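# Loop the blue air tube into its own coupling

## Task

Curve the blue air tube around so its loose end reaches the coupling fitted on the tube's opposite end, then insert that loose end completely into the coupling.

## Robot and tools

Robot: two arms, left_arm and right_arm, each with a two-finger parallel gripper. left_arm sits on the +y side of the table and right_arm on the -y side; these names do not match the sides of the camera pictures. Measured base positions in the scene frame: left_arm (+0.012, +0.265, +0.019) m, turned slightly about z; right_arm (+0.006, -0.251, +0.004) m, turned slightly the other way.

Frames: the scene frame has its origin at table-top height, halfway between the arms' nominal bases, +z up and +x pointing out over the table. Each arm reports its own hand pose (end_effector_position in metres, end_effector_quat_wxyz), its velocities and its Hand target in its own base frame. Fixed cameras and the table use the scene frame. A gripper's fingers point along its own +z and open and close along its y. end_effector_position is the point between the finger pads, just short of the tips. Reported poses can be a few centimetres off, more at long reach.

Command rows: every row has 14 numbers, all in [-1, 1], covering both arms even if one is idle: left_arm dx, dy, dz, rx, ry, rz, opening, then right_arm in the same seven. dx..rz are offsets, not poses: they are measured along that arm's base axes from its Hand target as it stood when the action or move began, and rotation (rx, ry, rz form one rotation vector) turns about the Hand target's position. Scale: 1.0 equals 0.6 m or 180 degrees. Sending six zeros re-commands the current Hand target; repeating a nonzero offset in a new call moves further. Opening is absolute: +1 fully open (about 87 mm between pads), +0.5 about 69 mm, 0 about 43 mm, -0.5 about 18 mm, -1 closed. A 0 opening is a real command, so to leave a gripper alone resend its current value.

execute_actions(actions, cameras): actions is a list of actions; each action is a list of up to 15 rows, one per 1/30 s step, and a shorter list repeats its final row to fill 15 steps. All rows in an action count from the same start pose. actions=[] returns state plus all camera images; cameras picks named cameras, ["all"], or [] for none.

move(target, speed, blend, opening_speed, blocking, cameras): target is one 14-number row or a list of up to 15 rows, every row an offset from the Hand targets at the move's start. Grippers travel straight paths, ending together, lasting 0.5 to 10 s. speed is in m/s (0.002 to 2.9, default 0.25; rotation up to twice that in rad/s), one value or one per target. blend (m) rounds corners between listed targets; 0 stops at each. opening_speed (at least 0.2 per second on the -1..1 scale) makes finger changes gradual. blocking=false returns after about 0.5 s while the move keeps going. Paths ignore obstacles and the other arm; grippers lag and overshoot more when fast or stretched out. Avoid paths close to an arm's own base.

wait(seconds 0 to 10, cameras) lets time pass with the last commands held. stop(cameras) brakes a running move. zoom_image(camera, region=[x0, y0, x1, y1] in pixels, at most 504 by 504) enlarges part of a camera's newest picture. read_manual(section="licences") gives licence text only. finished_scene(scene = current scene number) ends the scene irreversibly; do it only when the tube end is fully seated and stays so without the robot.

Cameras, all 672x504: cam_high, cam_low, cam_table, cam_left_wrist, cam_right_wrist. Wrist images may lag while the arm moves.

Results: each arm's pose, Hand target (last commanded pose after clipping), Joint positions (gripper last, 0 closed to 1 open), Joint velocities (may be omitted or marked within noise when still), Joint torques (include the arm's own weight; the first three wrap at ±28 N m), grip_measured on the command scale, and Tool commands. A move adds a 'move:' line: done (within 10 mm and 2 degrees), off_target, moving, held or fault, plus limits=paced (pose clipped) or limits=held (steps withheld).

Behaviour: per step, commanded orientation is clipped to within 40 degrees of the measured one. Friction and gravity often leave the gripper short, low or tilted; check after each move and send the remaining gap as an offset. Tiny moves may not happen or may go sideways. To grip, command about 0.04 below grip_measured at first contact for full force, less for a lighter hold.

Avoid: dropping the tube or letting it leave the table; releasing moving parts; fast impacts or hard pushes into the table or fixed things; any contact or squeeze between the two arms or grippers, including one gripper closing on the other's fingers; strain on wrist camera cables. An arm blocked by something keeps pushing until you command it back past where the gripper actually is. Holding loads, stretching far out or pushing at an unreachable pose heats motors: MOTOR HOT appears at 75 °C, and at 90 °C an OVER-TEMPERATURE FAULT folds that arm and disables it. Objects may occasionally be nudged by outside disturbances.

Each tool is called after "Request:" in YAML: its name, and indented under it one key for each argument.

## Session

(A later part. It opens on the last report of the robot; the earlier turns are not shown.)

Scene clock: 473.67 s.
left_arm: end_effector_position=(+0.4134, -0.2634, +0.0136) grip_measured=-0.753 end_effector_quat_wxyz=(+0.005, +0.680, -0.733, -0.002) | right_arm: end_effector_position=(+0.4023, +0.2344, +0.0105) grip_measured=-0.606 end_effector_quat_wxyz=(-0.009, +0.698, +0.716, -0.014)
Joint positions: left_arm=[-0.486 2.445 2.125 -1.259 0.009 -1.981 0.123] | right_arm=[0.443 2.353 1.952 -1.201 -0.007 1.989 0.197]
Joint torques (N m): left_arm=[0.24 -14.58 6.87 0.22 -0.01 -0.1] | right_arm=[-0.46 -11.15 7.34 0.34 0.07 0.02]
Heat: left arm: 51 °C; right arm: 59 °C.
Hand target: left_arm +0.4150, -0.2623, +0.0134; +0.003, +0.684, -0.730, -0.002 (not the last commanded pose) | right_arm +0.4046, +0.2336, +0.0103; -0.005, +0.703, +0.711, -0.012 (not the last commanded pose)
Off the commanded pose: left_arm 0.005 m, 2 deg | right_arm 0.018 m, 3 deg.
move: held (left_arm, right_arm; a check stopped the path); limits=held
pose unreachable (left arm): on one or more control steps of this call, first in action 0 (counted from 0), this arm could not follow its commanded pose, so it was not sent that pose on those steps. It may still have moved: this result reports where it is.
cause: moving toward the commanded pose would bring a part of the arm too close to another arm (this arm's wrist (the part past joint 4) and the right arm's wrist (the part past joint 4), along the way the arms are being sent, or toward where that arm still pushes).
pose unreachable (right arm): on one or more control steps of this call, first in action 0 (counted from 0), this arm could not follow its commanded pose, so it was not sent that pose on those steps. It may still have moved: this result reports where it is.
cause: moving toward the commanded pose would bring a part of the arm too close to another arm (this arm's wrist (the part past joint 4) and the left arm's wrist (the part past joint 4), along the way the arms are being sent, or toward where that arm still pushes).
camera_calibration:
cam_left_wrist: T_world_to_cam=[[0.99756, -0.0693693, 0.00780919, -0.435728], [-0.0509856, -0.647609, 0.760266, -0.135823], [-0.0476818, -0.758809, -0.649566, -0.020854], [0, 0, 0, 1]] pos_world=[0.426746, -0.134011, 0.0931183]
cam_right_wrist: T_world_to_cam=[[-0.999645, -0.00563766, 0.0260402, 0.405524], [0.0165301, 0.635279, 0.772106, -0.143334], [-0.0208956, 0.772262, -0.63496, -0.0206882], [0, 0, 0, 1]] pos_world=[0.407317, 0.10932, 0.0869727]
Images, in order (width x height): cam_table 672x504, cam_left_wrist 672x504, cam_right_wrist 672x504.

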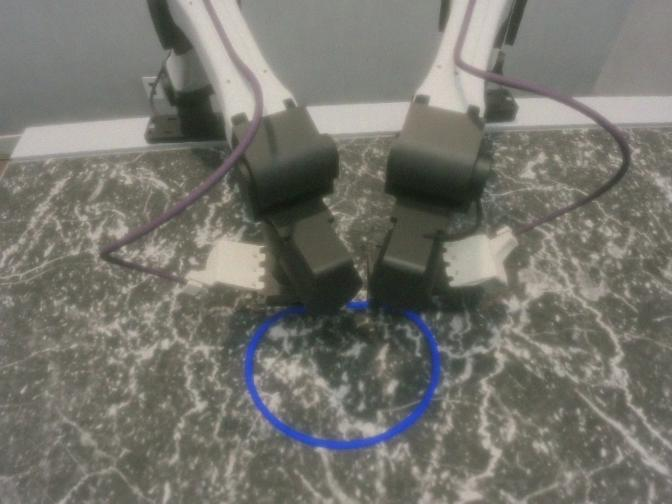

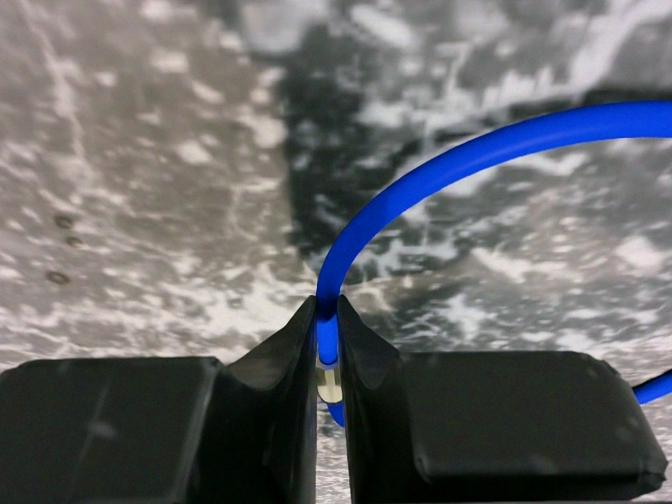

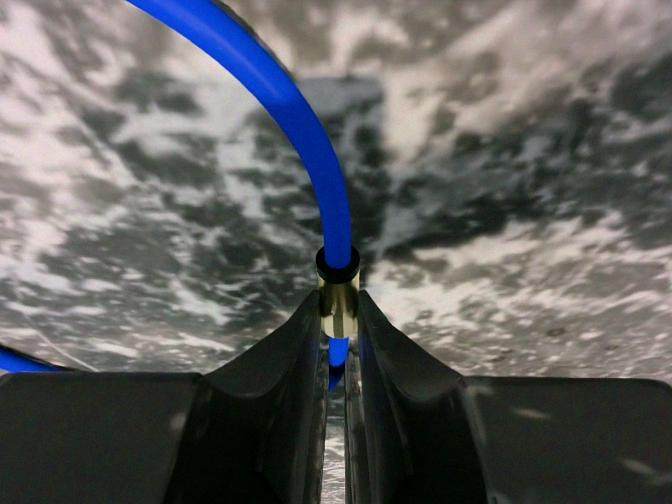

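Request:
move:
  target: [0,0,0,-0.03,0,0,-1,0,0,0,0.03,0,0,-1]
  speed: 0.05
  cameras: ["cam_table","cam_left_wrist","cam_right_wrist"]

Request:
zoom_image:
  camera: "cam_left_wrist"
  region: [280, 320, 380, 420]

Request:
zoom_image:
  camera: "cam_right_wrist"
  region: [290, 290, 390, 390]

Request:
zoom_image:
  camera: "cam_table"
  region: [320, 280, 390, 332]

Scene clock: 486.23 s.
left_arm: end_effector_position=(+0.4076, -0.2645, +0.0033) grip_measured=-0.753 end_effector_quat_wxyz=(+0.046, +0.676, -0.736, +0.014) | right_arm: end_effector_position=(+0.3960, +0.2341, +0.0038) grip_measured=-0.606 end_effector_quat_wxyz=(-0.045, +0.695, +0.717, -0.001)
Joint positions: left_arm=[-0.461 2.428 2.036 -1.185 0.096 -1.947 0.123] | right_arm=[0.419 2.339 1.885 -1.152 -0.082 1.956 0.197]
Joint torques (N m): left_arm=[0.76 -17.58 4.94 0.51 0.02 -0.14] | right_arm=[-1.26 -13.04 5.53 0.7 -0.1 0]
Heat: left arm: 51 °C; right arm: 57 °C.
Hand target: left_arm +0.4149, -0.2622, +0.0134; +0.035, +0.683, -0.729, +0.032 | right_arm +0.4046, +0.2337, +0.0103; -0.039, +0.702, +0.711, +0.021
Off the commanded pose: left_arm 0.013 m, 3 deg | right_arm 0.011 m, 3 deg.
move: off_target (left_arm, right_arm)
camera_calibration:
cam_left_wrist: T_world_to_cam=[[0.996671, -0.0782613, -0.0228555, -0.431924], [-0.0273147, -0.584651, 0.810825, -0.122242], [-0.0768187, -0.807501, -0.584842, -0.0298464], [0, 0, 0, 1]] pos_world=[0.424854, -0.129373, 0.0717893]
cam_right_wrist: T_world_to_cam=[[-0.998196, -0.0138499, 0.0584175, 0.400691], [0.0395162, 0.580971, 0.812964, -0.134457], [-0.0451984, 0.813806, -0.579376, -0.025077], [0, 0, 0, 1]] pos_world=[0.404148, 0.104073, 0.0713724]
Images, in order (width x height): cam_table 672x504, cam_left_wrist 672x504, cam_right_wrist 672x504.

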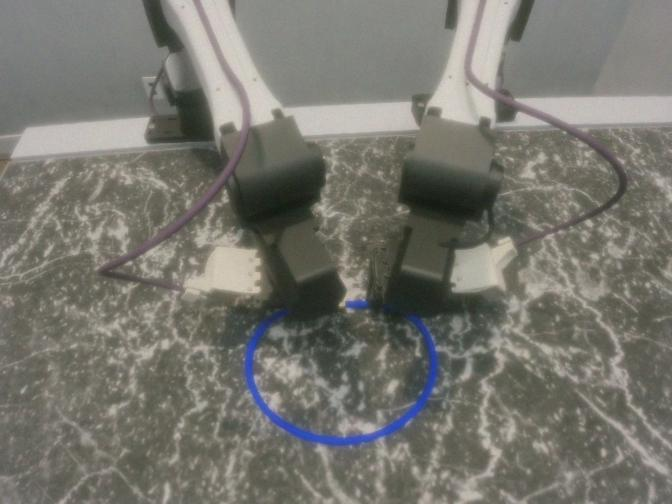

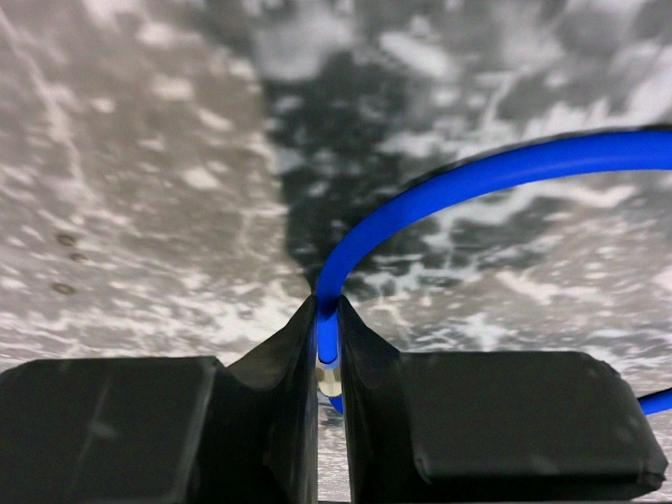

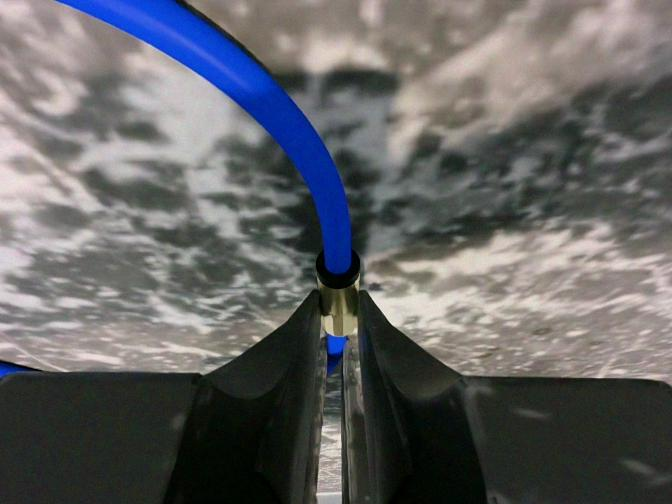

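Scaled by 5.040 from the camera's 672x504 image, which has a finer 960x720 frame.

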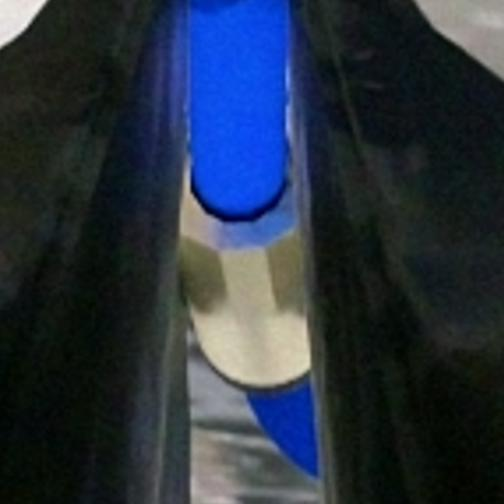

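Scaled by 5.040 from the camera's 672x504 image, which has a finer 960x720 frame.

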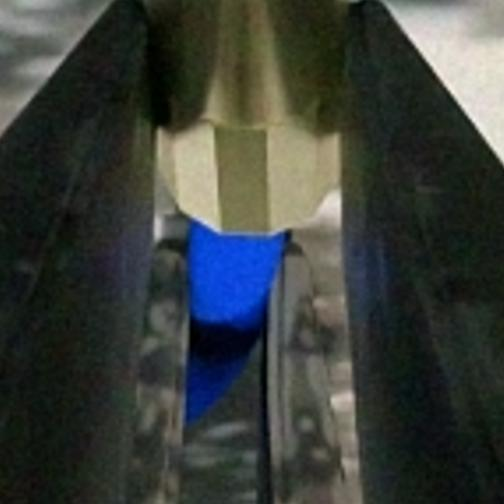

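Scaled by 7.200 from the camera's 672x504 image, which has a finer 960x720 frame.

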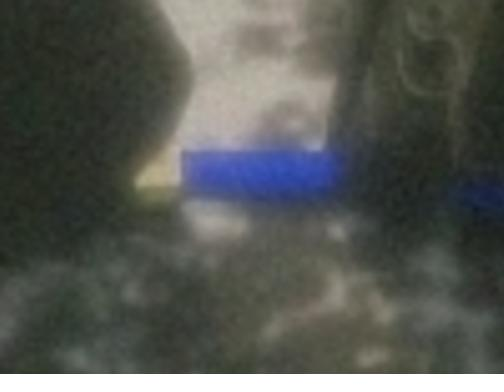

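Request:
move:
  target: [-0.015,-0.03,-0.006,0,0,0,-1,-0.0133,0.0233,-0.005,0,0,0,-1]
  speed: 0.04
  cameras: ["cam_table","cam_left_wrist","cam_right_wrist"]

Request:
zoom_image:
  camera: "cam_left_wrist"
  region: [280, 320, 380, 420]

Request:
zoom_image:
  camera: "cam_right_wrist"
  region: [290, 290, 390, 390]

Request:
zoom_image:
  camera: "cam_table"
  region: [320, 280, 390, 332]

Scene clock: 491.80 s.
left_arm: end_effector_position=(+0.4042, -0.2696, +0.0028) grip_measured=-0.753 end_effector_quat_wxyz=(-0.041, -0.674, +0.737, -0.013) | right_arm: end_effector_position=(+0.3929, +0.2392, +0.0033) grip_measured=-0.606 end_effector_quat_wxyz=(-0.042, +0.692, +0.721, +0.002)
Joint positions: left_arm=[-0.478 2.424 2.03 -1.181 0.085 -1.959 0.123] | right_arm=[0.433 2.33 1.869 -1.137 -0.079 1.961 0.197]
Joint torques (N m): left_arm=[-1.42 -16.84 4.79 0.62 0.02 -0.48] | right_arm=[0.68 -12.55 5.34 0.73 -0.09 0.31]
Heat: left arm: 52 °C; right arm: 59 °C.
Hand target: left_arm +0.4059, -0.2802, +0.0096; -0.035, -0.683, +0.729, -0.032 | right_arm +0.3966, +0.2476, +0.0072; -0.039, +0.702, +0.711, +0.021
Off the commanded pose: left_arm 0.013 m, 3 deg | right_arm 0.010 m, 3 deg.
move: off_target (left_arm, right_arm)
camera_calibration:
cam_left_wrist: T_world_to_cam=[[0.996417, -0.0826286, -0.0180347, -0.430018], [-0.0345199, -0.592016, 0.805186, -0.123969], [-0.0772082, -0.801679, -0.592748, -0.0327657], [0, 0, 0, 1]] pos_world=[0.421669, -0.135191, 0.0726411]
cam_right_wrist: T_world_to_cam=[[-0.998443, -0.0238293, 0.0504451, 0.400155], [0.0272207, 0.581189, 0.813313, -0.132232], [-0.0486988, 0.813419, -0.579635, -0.028265], [0, 0, 0, 1]] pos_world=[0.401754, 0.109378, 0.0709766]
Images, in order (width x height): cam_table 672x504, cam_left_wrist 672x504, cam_right_wrist 672x504.

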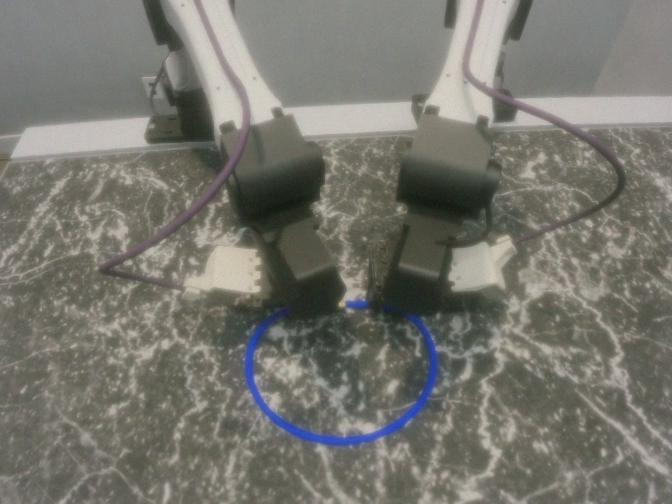

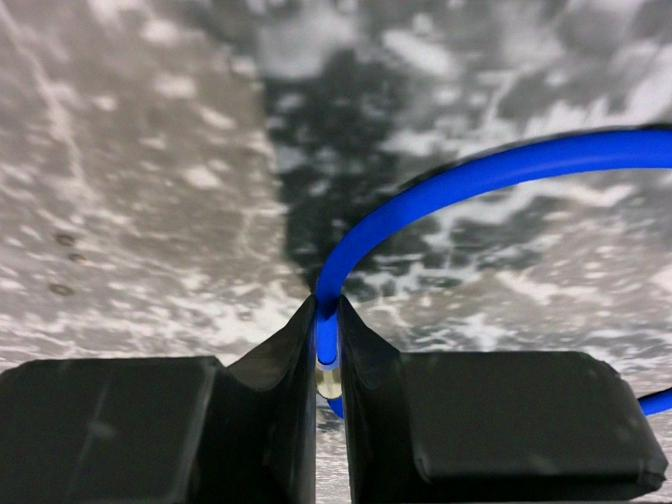

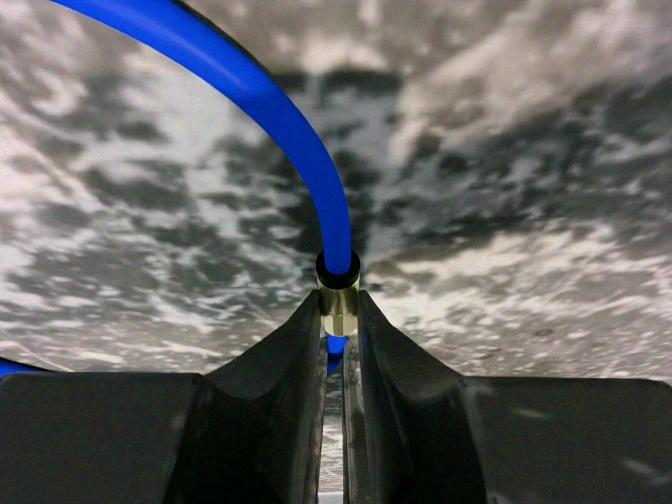

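Scaled by 5.040 from the camera's 672x504 image, which has a finer 960x720 frame.

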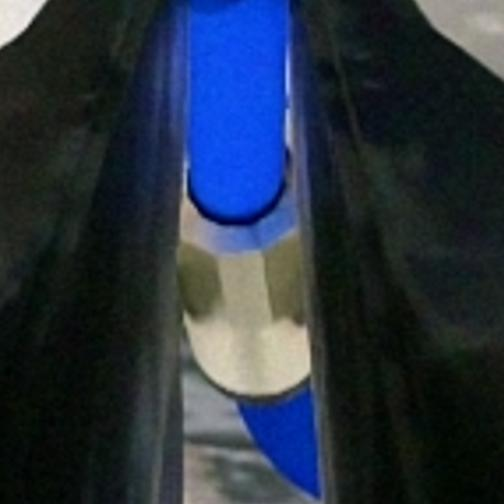

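Scaled by 5.040 from the camera's 672x504 image, which has a finer 960x720 frame.

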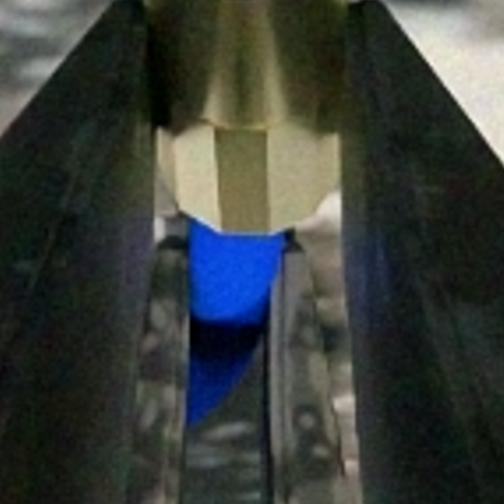

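Scaled by 7.200 from the camera's 672x504 image, which has a finer 960x720 frame.

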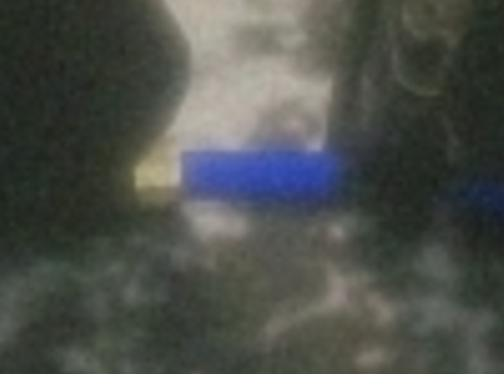

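Request:
move:
  target: [-0.015,-0.03,0,0,0,0,-1,-0.0133,0.03,0,0,0,0,-1]
  speed: 0.04
  cameras: ["cam_table","cam_left_wrist","cam_right_wrist"]

Request:
zoom_image:
  camera: "cam_left_wrist"
  region: [280, 320, 380, 420]

Request:
zoom_image:
  camera: "cam_right_wrist"
  region: [290, 290, 390, 390]

Request:
zoom_image:
  camera: "cam_table"
  region: [320, 280, 390, 332]

Scene clock: 498.30 s.
left_arm: end_effector_position=(+0.4042, -0.2700, +0.0027) grip_measured=-0.753 end_effector_quat_wxyz=(+0.037, +0.676, -0.736, +0.012) | right_arm: end_effector_position=(+0.3927, +0.2393, +0.0033) grip_measured=-0.606 end_effector_quat_wxyz=(-0.041, +0.690, +0.722, +0.001)
Joint positions: left_arm=[-0.482 2.423 2.03 -1.181 0.078 -1.967 0.123] | right_arm=[0.434 2.33 1.869 -1.137 -0.077 1.958 0.197]
Joint torques (N m): left_arm=[-1.83 -16.62 5.08 0.58 0.11 -0.5] | right_arm=[-0.36 -10.99 7.3 0.36 0.02 -0.02]
Heat: left arm: 55 °C; right arm: 58 °C.
Hand target: left_arm +0.4039, -0.2839, +0.0098; +0.036, +0.682, -0.729, +0.031 (not the last commanded pose) | right_arm +0.3941, +0.2402, +0.0034; -0.041, +0.693, +0.719, +0.004 (not the last commanded pose)
Off the commanded pose: left_arm 0.030 m, 3 deg | right_arm 0.027 m, 3 deg.
move: held (right_arm; a check stopped the path), off_target (left_arm; braked when a check withheld steps of right_arm); limits=held
pose unreachable (right arm): on one or more control steps of this call, first in action 0 (counted from 0), this arm could not follow its commanded pose, so it was not sent that pose on those steps. It may still have moved: this result reports where it is.
cause: moving toward the commanded pose would bring a part of the arm too close to another arm (this arm's wrist (the part past joint 4) and the left arm's wrist (the part past joint 4), along the way the arms are being sent, or toward where that arm still pushes).
camera_calibration:
cam_left_wrist: T_world_to_cam=[[0.996783, -0.0787501, -0.0149308, -0.42911], [-0.0352115, -0.597568, 0.801045, -0.12537], [-0.0720045, -0.797942, -0.598418, -0.034326], [0, 0, 0, 1]] pos_world=[0.420843, -0.136099, 0.0734783]
cam_right_wrist: T_world_to_cam=[[-0.99839, -0.0276195, 0.0495498, 0.400813], [0.0242202, 0.582313, 0.812604, -0.131247], [-0.0512972, 0.812495, -0.580706, -0.027058], [0, 0, 0, 1]] pos_world=[0.401958, 0.109481, 0.0710787]
Images, in order (width x height): cam_table 672x504, cam_left_wrist 672x504, cam_right_wrist 672x504.

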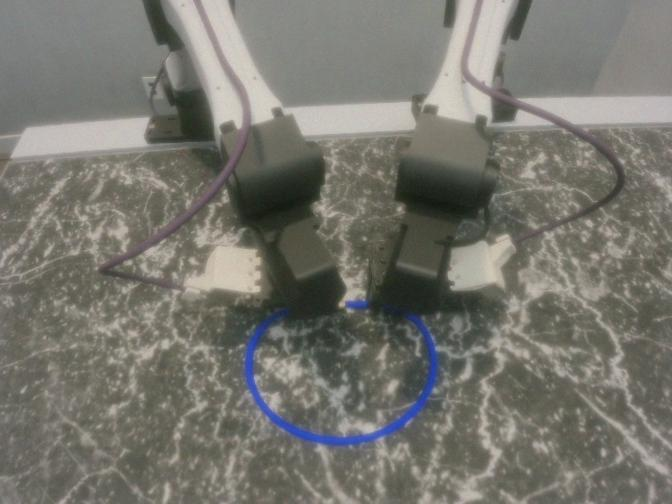

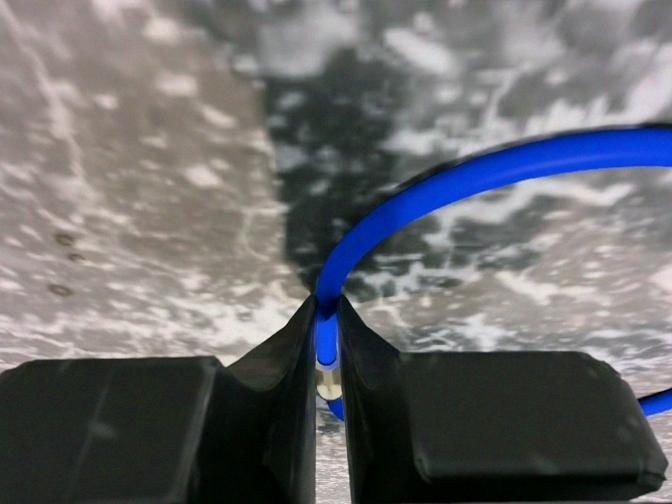

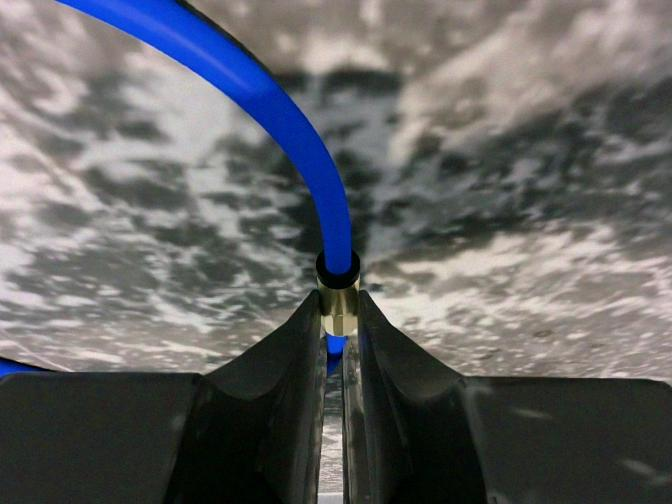

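Scaled by 5.040 from the camera's 672x504 image, which has a finer 960x720 frame.

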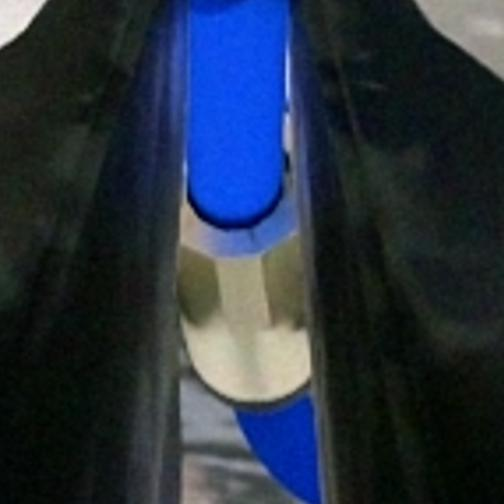

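Scaled by 5.040 from the camera's 672x504 image, which has a finer 960x720 frame.

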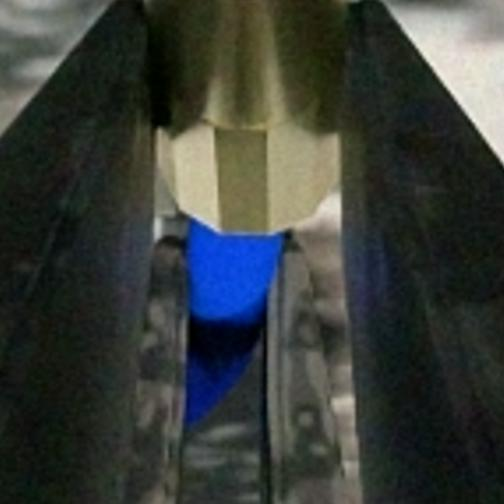

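Scaled by 7.200 from the camera's 672x504 image, which has a finer 960x720 frame.

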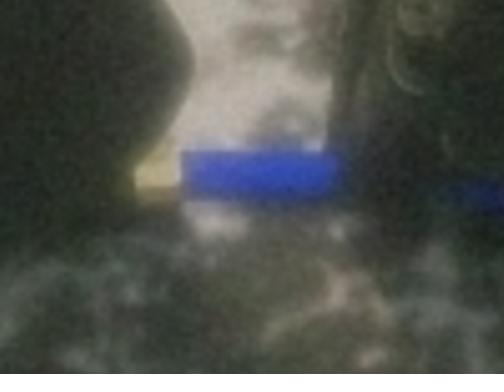

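Request:
move:
  target: [0.005,0,0.02,0,0,0,-1,0,0.004,0.02,0,0,0,-1]
  speed: 0.03
  cameras: ["cam_low","cam_table","cam_left_wrist","cam_right_wrist"]

Request:
zoom_image:
  camera: "cam_left_wrist"
  region: [280, 320, 380, 420]

Request:
zoom_image:
  camera: "cam_low"
  region: [360, 250, 400, 290]

Request:
zoom_image:
  camera: "cam_table"
  region: [320, 280, 390, 332]

Scene clock: 505.80 s.
left_arm: end_effector_position=(+0.4024, -0.2726, +0.0046) grip_measured=-0.753 end_effector_quat_wxyz=(-0.037, -0.674, +0.738, -0.011) | right_arm: end_effector_position=(+0.3912, +0.2366, +0.0043) grip_measured=-0.606 end_effector_quat_wxyz=(-0.038, +0.690, +0.722, -0.006)
Joint positions: left_arm=[-0.488 2.423 2.037 -1.19 0.078 -1.969 0.123] | right_arm=[0.434 2.33 1.876 -1.155 -0.067 1.958 0.197]
Joint torques (N m): left_arm=[-1.06 -16.47 9.22 0.16 0.11 -0.44] | right_arm=[0.09 -11.64 10.15 0.08 -0.07 0.03]
Heat: left arm: 57 °C; right arm: 57 °C.
Hand target: left_arm +0.4069, -0.2840, +0.0219; -0.036, -0.682, +0.730, -0.032 | right_arm +0.3942, +0.2426, +0.0155; -0.041, +0.693, +0.719, +0.004
Off the commanded pose: left_arm 0.021 m, 3 deg | right_arm 0.013 m, 1 deg.
move: off_target (left_arm, right_arm)
camera_calibration:
cam_left_wrist: T_world_to_cam=[[0.996351, -0.0837478, -0.0164828, -0.42872], [-0.0370213, -0.598018, 0.800627, -0.127896], [-0.0769077, -0.797095, -0.598937, -0.0331406], [0, 0, 0, 1]] pos_world=[0.419871, -0.138805, 0.0754812]
cam_right_wrist: T_world_to_cam=[[-0.998065, -0.0272305, 0.0559007, 0.398992], [0.0288158, 0.594092, 0.803881, -0.134993], [-0.0551002, 0.803936, -0.592158, -0.0208081], [0, 0, 0, 1]] pos_world=[0.400963, 0.107792, 0.073893]
Images, in order (width x height): cam_low 672x504, cam_table 672x504, cam_left_wrist 672x504, cam_right_wrist 672x504.

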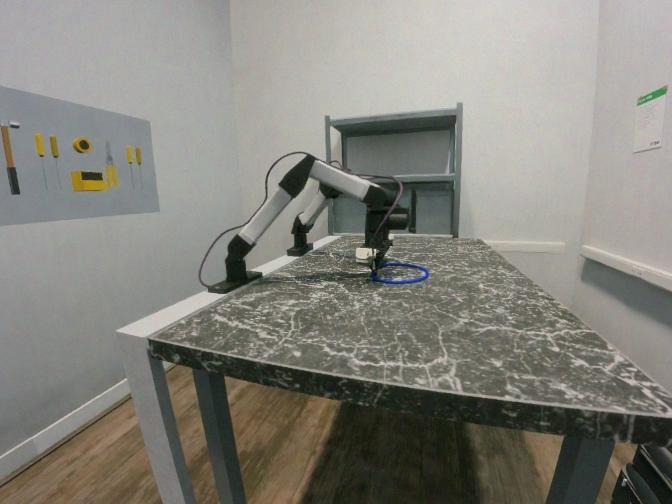

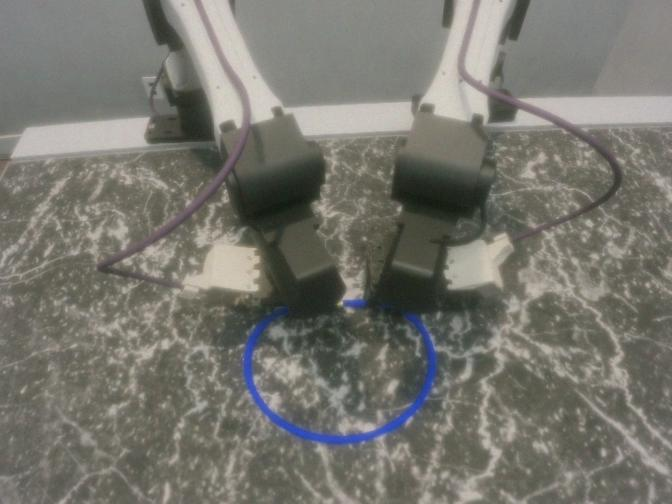

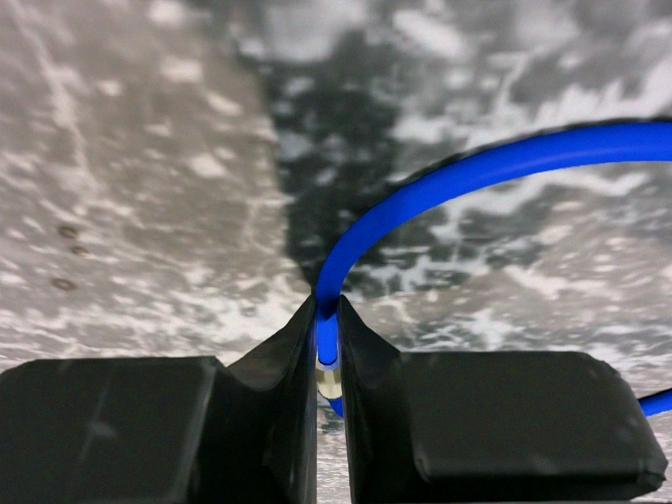

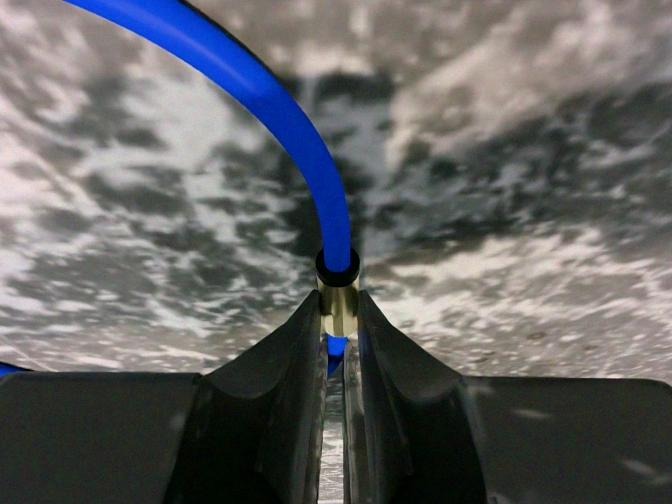

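Scaled by 5.040 from the camera's 672x504 image, which has a finer 960x720 frame.

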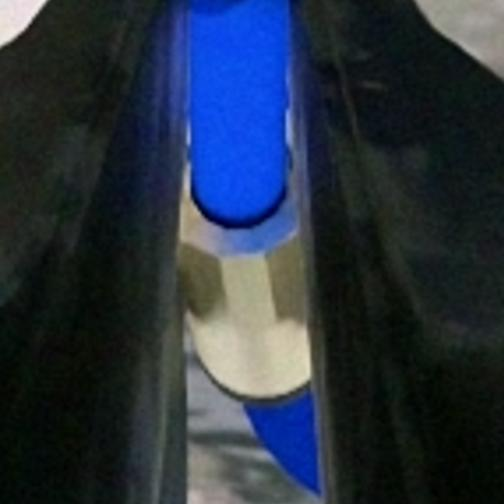

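Scaled by 12.600 from the camera's 672x504 image, which has a finer 960x720 frame.

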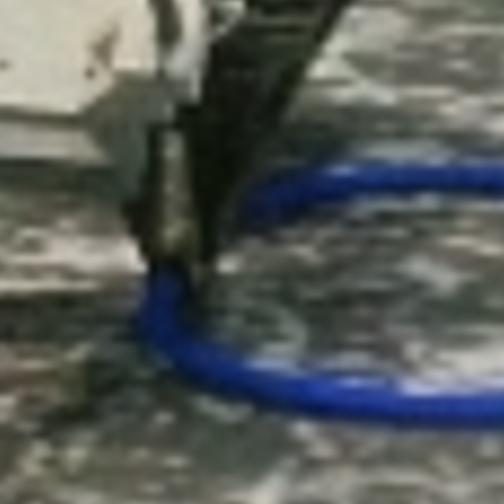

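Scaled by 7.200 from the camera's 672x504 image, which has a finer 960x720 frame.

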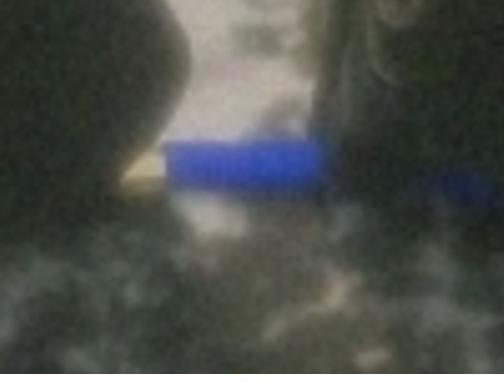

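Request:
move:
  target:
    - [0,0.014,-0.01,0,0,0,-1,0,0,0,0,0,0,-1]
    - [0,0.014,-0.01,0,0,0,-0.64,0,0,0,0,0,0,-1]
  speed: 0.03
  opening_speed: 0.4
  cameras: ["cam_low","cam_table","cam_left_wrist","cam_right_wrist"]

Request:
zoom_image:
  camera: "cam_left_wrist"
  region: [280, 320, 380, 420]

Request:
zoom_image:
  camera: "cam_table"
  region: [320, 280, 390, 332]

Scene clock: 525.90 s.
left_arm: end_effector_position=(+0.4030, -0.2747, +0.0043) grip_measured=-0.640 end_effector_quat_wxyz=(-0.041, -0.674, +0.738, -0.016) | right_arm: end_effector_position=(+0.3881, +0.2351, +0.0043) grip_measured=-0.606 end_effector_quat_wxyz=(-0.041, +0.690, +0.722, -0.012)
Joint positions: left_arm=[-0.488 2.423 2.034 -1.179 0.087 -1.969 0.18] | right_arm=[0.434 2.33 1.876 -1.169 -0.067 1.958 0.197]
Joint torques (N m): left_arm=[0.25 -17.63 5.19 0.4 0.11 -0.26] | right_arm=[0.09 -11.62 10.13 0.19 -0.08 0.03]
Heat: left arm: 59 °C; right arm: 56 °C.
Hand target: left_arm +0.4068, -0.2756, +0.0159; -0.036, -0.682, +0.730, -0.032 | right_arm +0.3942, +0.2426, +0.0155; -0.041, +0.693, +0.719, +0.004
Off the commanded pose: left_arm 0.012 m, 2 deg | right_arm 0.015 m, 2 deg.
move: off_target (left_arm, right_arm); target 2's new opening was sent with left_arm's hand 0.014 m and 3 deg from that target
camera_calibration:
cam_left_wrist: T_world_to_cam=[[0.996383, -0.0838593, -0.0137594, -0.429582], [-0.0384085, -0.588822, 0.80735, -0.12578], [-0.0758056, -0.803901, -0.589913, -0.0373168], [0, 0, 0, 1]] pos_world=[0.420368, -0.140086, 0.0736242]
cam_right_wrist: T_world_to_cam=[[-0.99728, -0.0268882, 0.0686224, 0.395447], [0.0389044, 0.598742, 0.799997, -0.139051], [-0.0625975, 0.800491, -0.596067, -0.016124], [0, 0, 0, 1]] pos_world=[0.398772, 0.106796, 0.0744928]
Images, in order (width x height): cam_low 672x504, cam_table 672x504, cam_left_wrist 672x504, cam_right_wrist 672x504.

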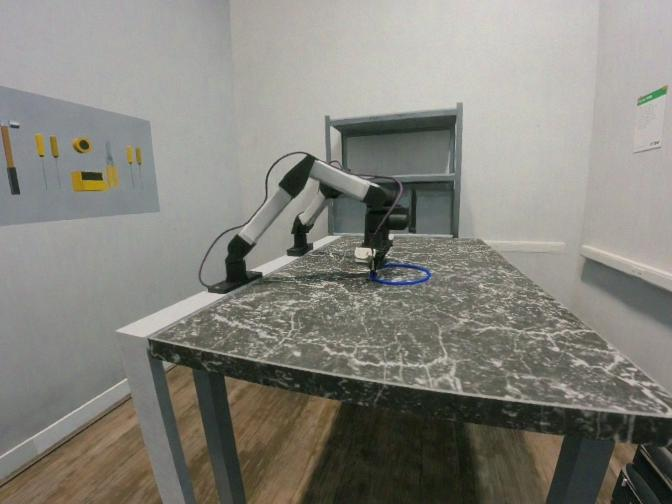

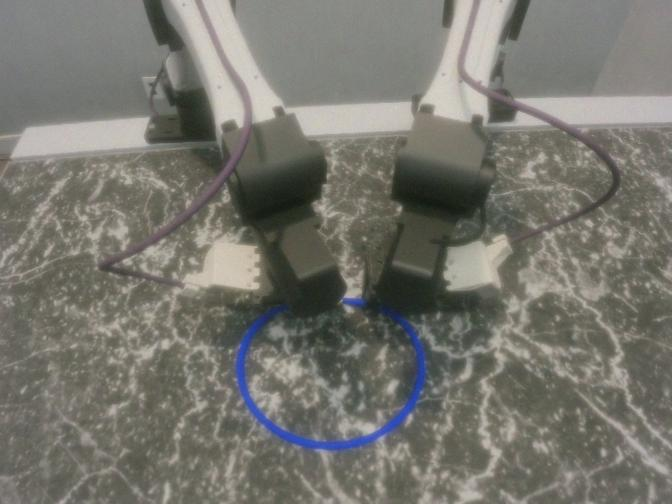

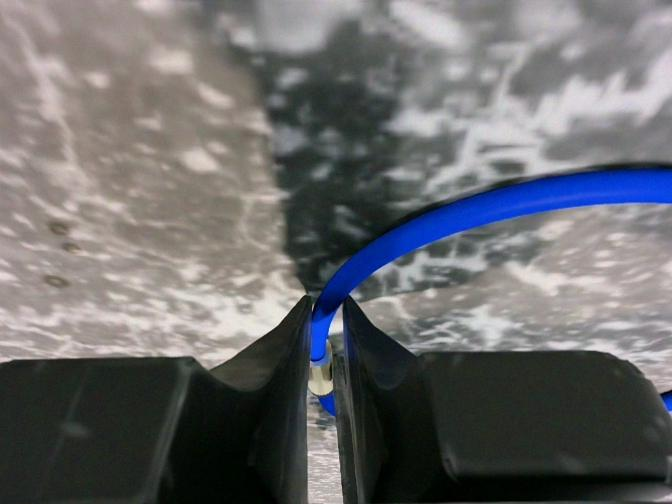

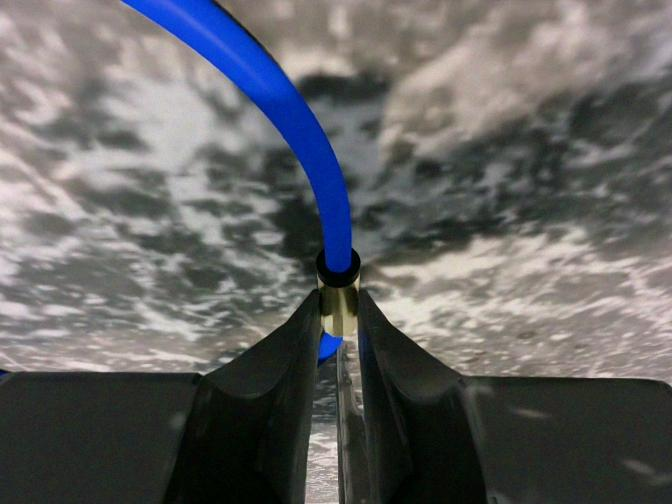

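Scaled by 5.040 from the camera's 672x504 image, which has a finer 960x720 frame.

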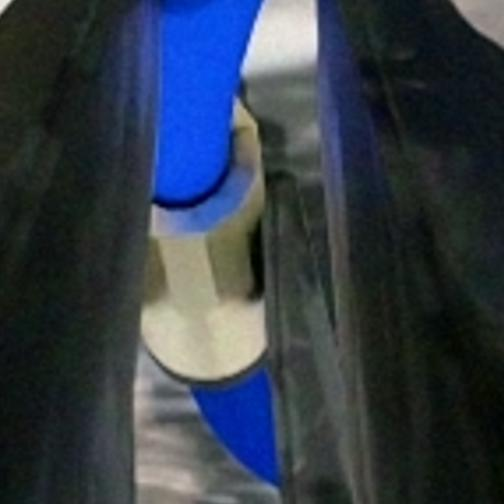

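Scaled by 7.200 from the camera's 672x504 image, which has a finer 960x720 frame.

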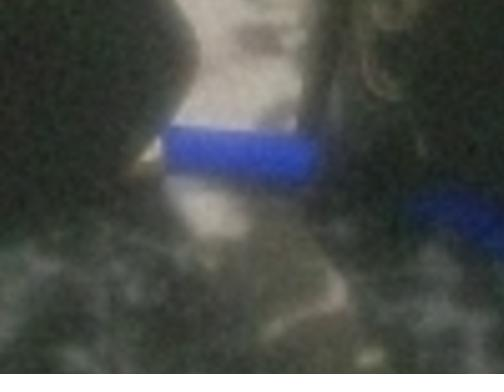

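Request:
move:
  target: [0.0133,0.04,-0.004,0.03,0,-0.15,-0.64,0,0,0,0,0,0,-1]
  speed: 0.04
  cameras: ["cam_low","cam_table","cam_left_wrist","cam_right_wrist"]

Request:
zoom_image:
  camera: "cam_left_wrist"
  region: [260, 250, 420, 410]

Request:
zoom_image:
  camera: "cam_table"
  region: [320, 280, 390, 332]

Scene clock: 537.83 s.
left_arm: end_effector_position=(+0.4095, -0.2568, +0.0190) grip_measured=-0.640 end_effector_quat_wxyz=(-0.016, -0.497, +0.868, +0.004) | right_arm: end_effector_position=(+0.3866, +0.2368, +0.0049) grip_measured=-0.606 end_effector_quat_wxyz=(-0.047, +0.690, +0.722, -0.011)
Joint positions: left_arm=[-0.466 2.541 2.32 -1.374 0.023 -1.505 0.18] | right_arm=[0.434 2.33 1.876 -1.172 -0.079 1.958 0.197]
Joint torques (N m): left_arm=[0.77 -12.67 9.77 0.1 -0.16 0.05] | right_arm=[0.08 -11.66 10.14 0.22 -0.05 0.03]
Heat: left arm: 59 °C; right arm: 56 °C.
Hand target: left_arm +0.4148, -0.2516, +0.0134; -0.011, -0.494, +0.869, +0.012 | right_arm +0.3942, +0.2426, +0.0155; -0.041, +0.693, +0.719, +0.004
Off the commanded pose: left_arm 0.009 m, 1 deg | right_arm 0.014 m, 2 deg.
move: off_target (right_arm)
camera_calibration:
cam_left_wrist: T_world_to_cam=[[0.865587, -0.500739, -0.00450002, -0.487973], [-0.314915, -0.55131, 0.772584, -0.00342114], [-0.389344, -0.667321, -0.634897, 0.150529], [0, 0, 0, 1]] pos_world=[0.479913, -0.145782, 0.0960179]
cam_right_wrist: T_world_to_cam=[[-0.996726, -0.0268696, 0.0762562, 0.393642], [0.0456951, 0.590874, 0.805469, -0.141227], [-0.0667004, 0.806316, -0.587712, -0.0169465], [0, 0, 0, 1]] pos_world=[0.397676, 0.107689, 0.0737765]
Images, in order (width x height): cam_low 672x504, cam_table 672x504, cam_left_wrist 672x504, cam_right_wrist 672x504.

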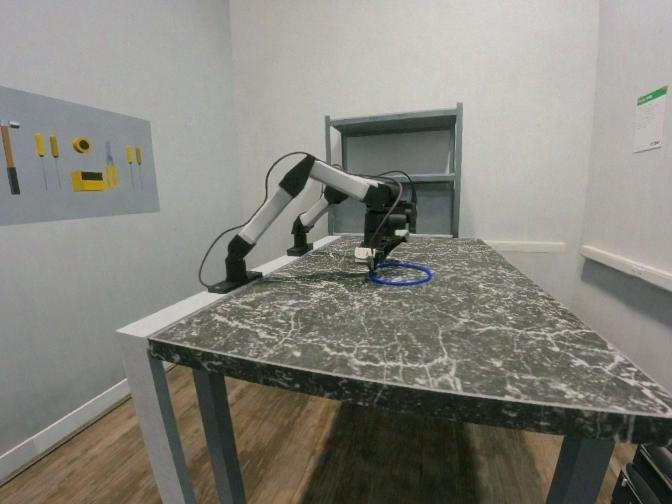

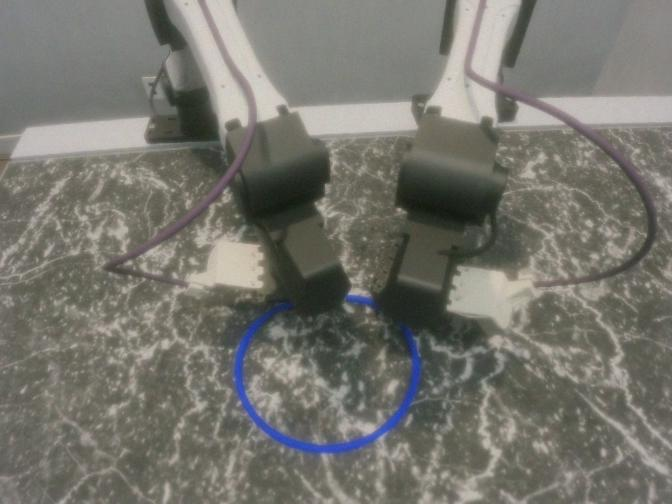

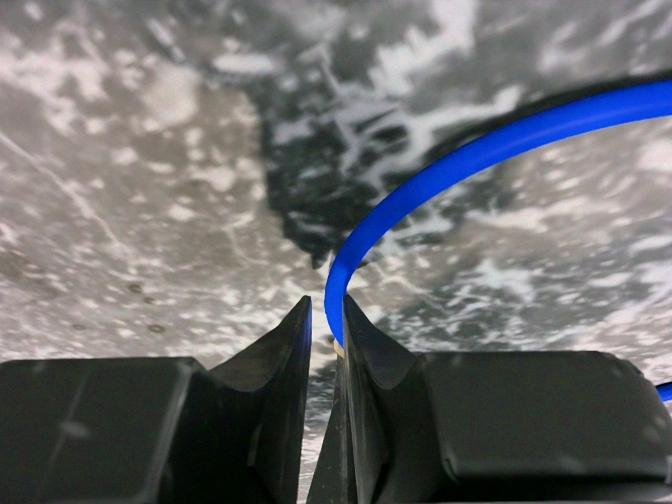

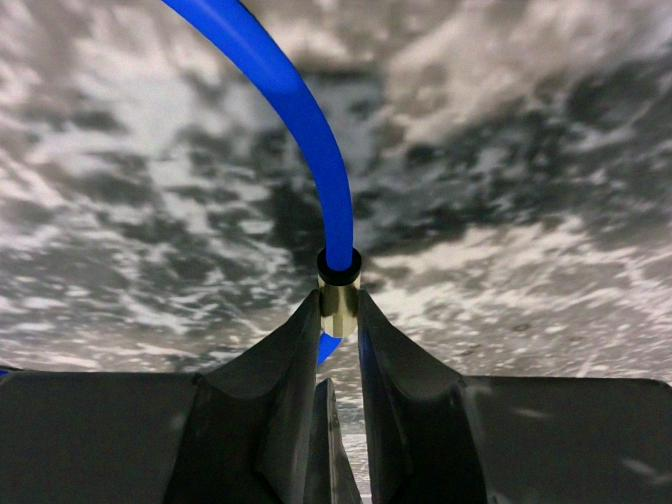

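Scaled by 3.150 from the camera's 672x504 image, which has a finer 960x720 frame.

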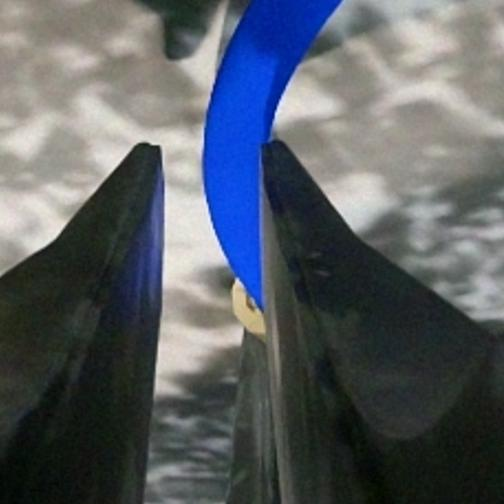

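Scaled by 7.200 from the camera's 672x504 image, which has a finer 960x720 frame.

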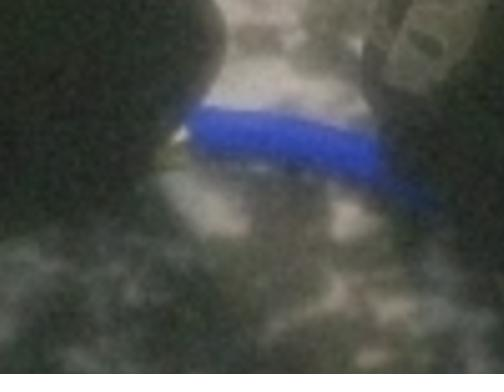

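Request:
zoom_image:
  camera: "cam_left_wrist"
  region: [315, 315, 365, 365]

Request:
zoom_image:
  camera: "cam_right_wrist"
  region: [300, 310, 370, 380]

Request:
zoom_image:
  camera: "cam_low"
  region: [355, 245, 400, 290]

Scaled by 10.080 from the camera's 672x504 image, which has a finer 960x720 frame.

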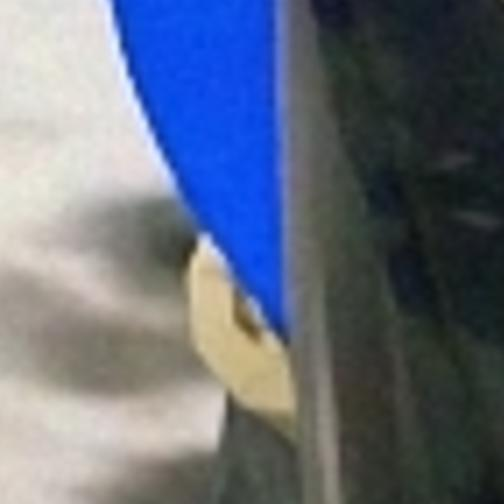

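Scaled by 7.200 from the camera's 672x504 image, which has a finer 960x720 frame.

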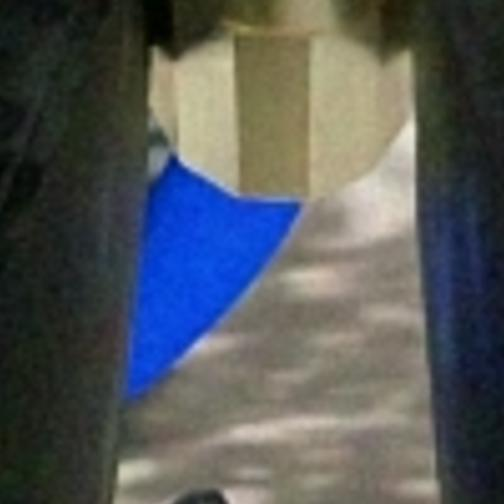

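Scaled by 11.200 from the camera's 672x504 image, which has a finer 960x720 frame.

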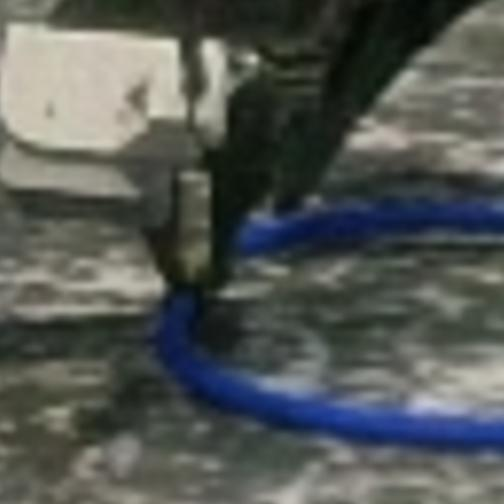

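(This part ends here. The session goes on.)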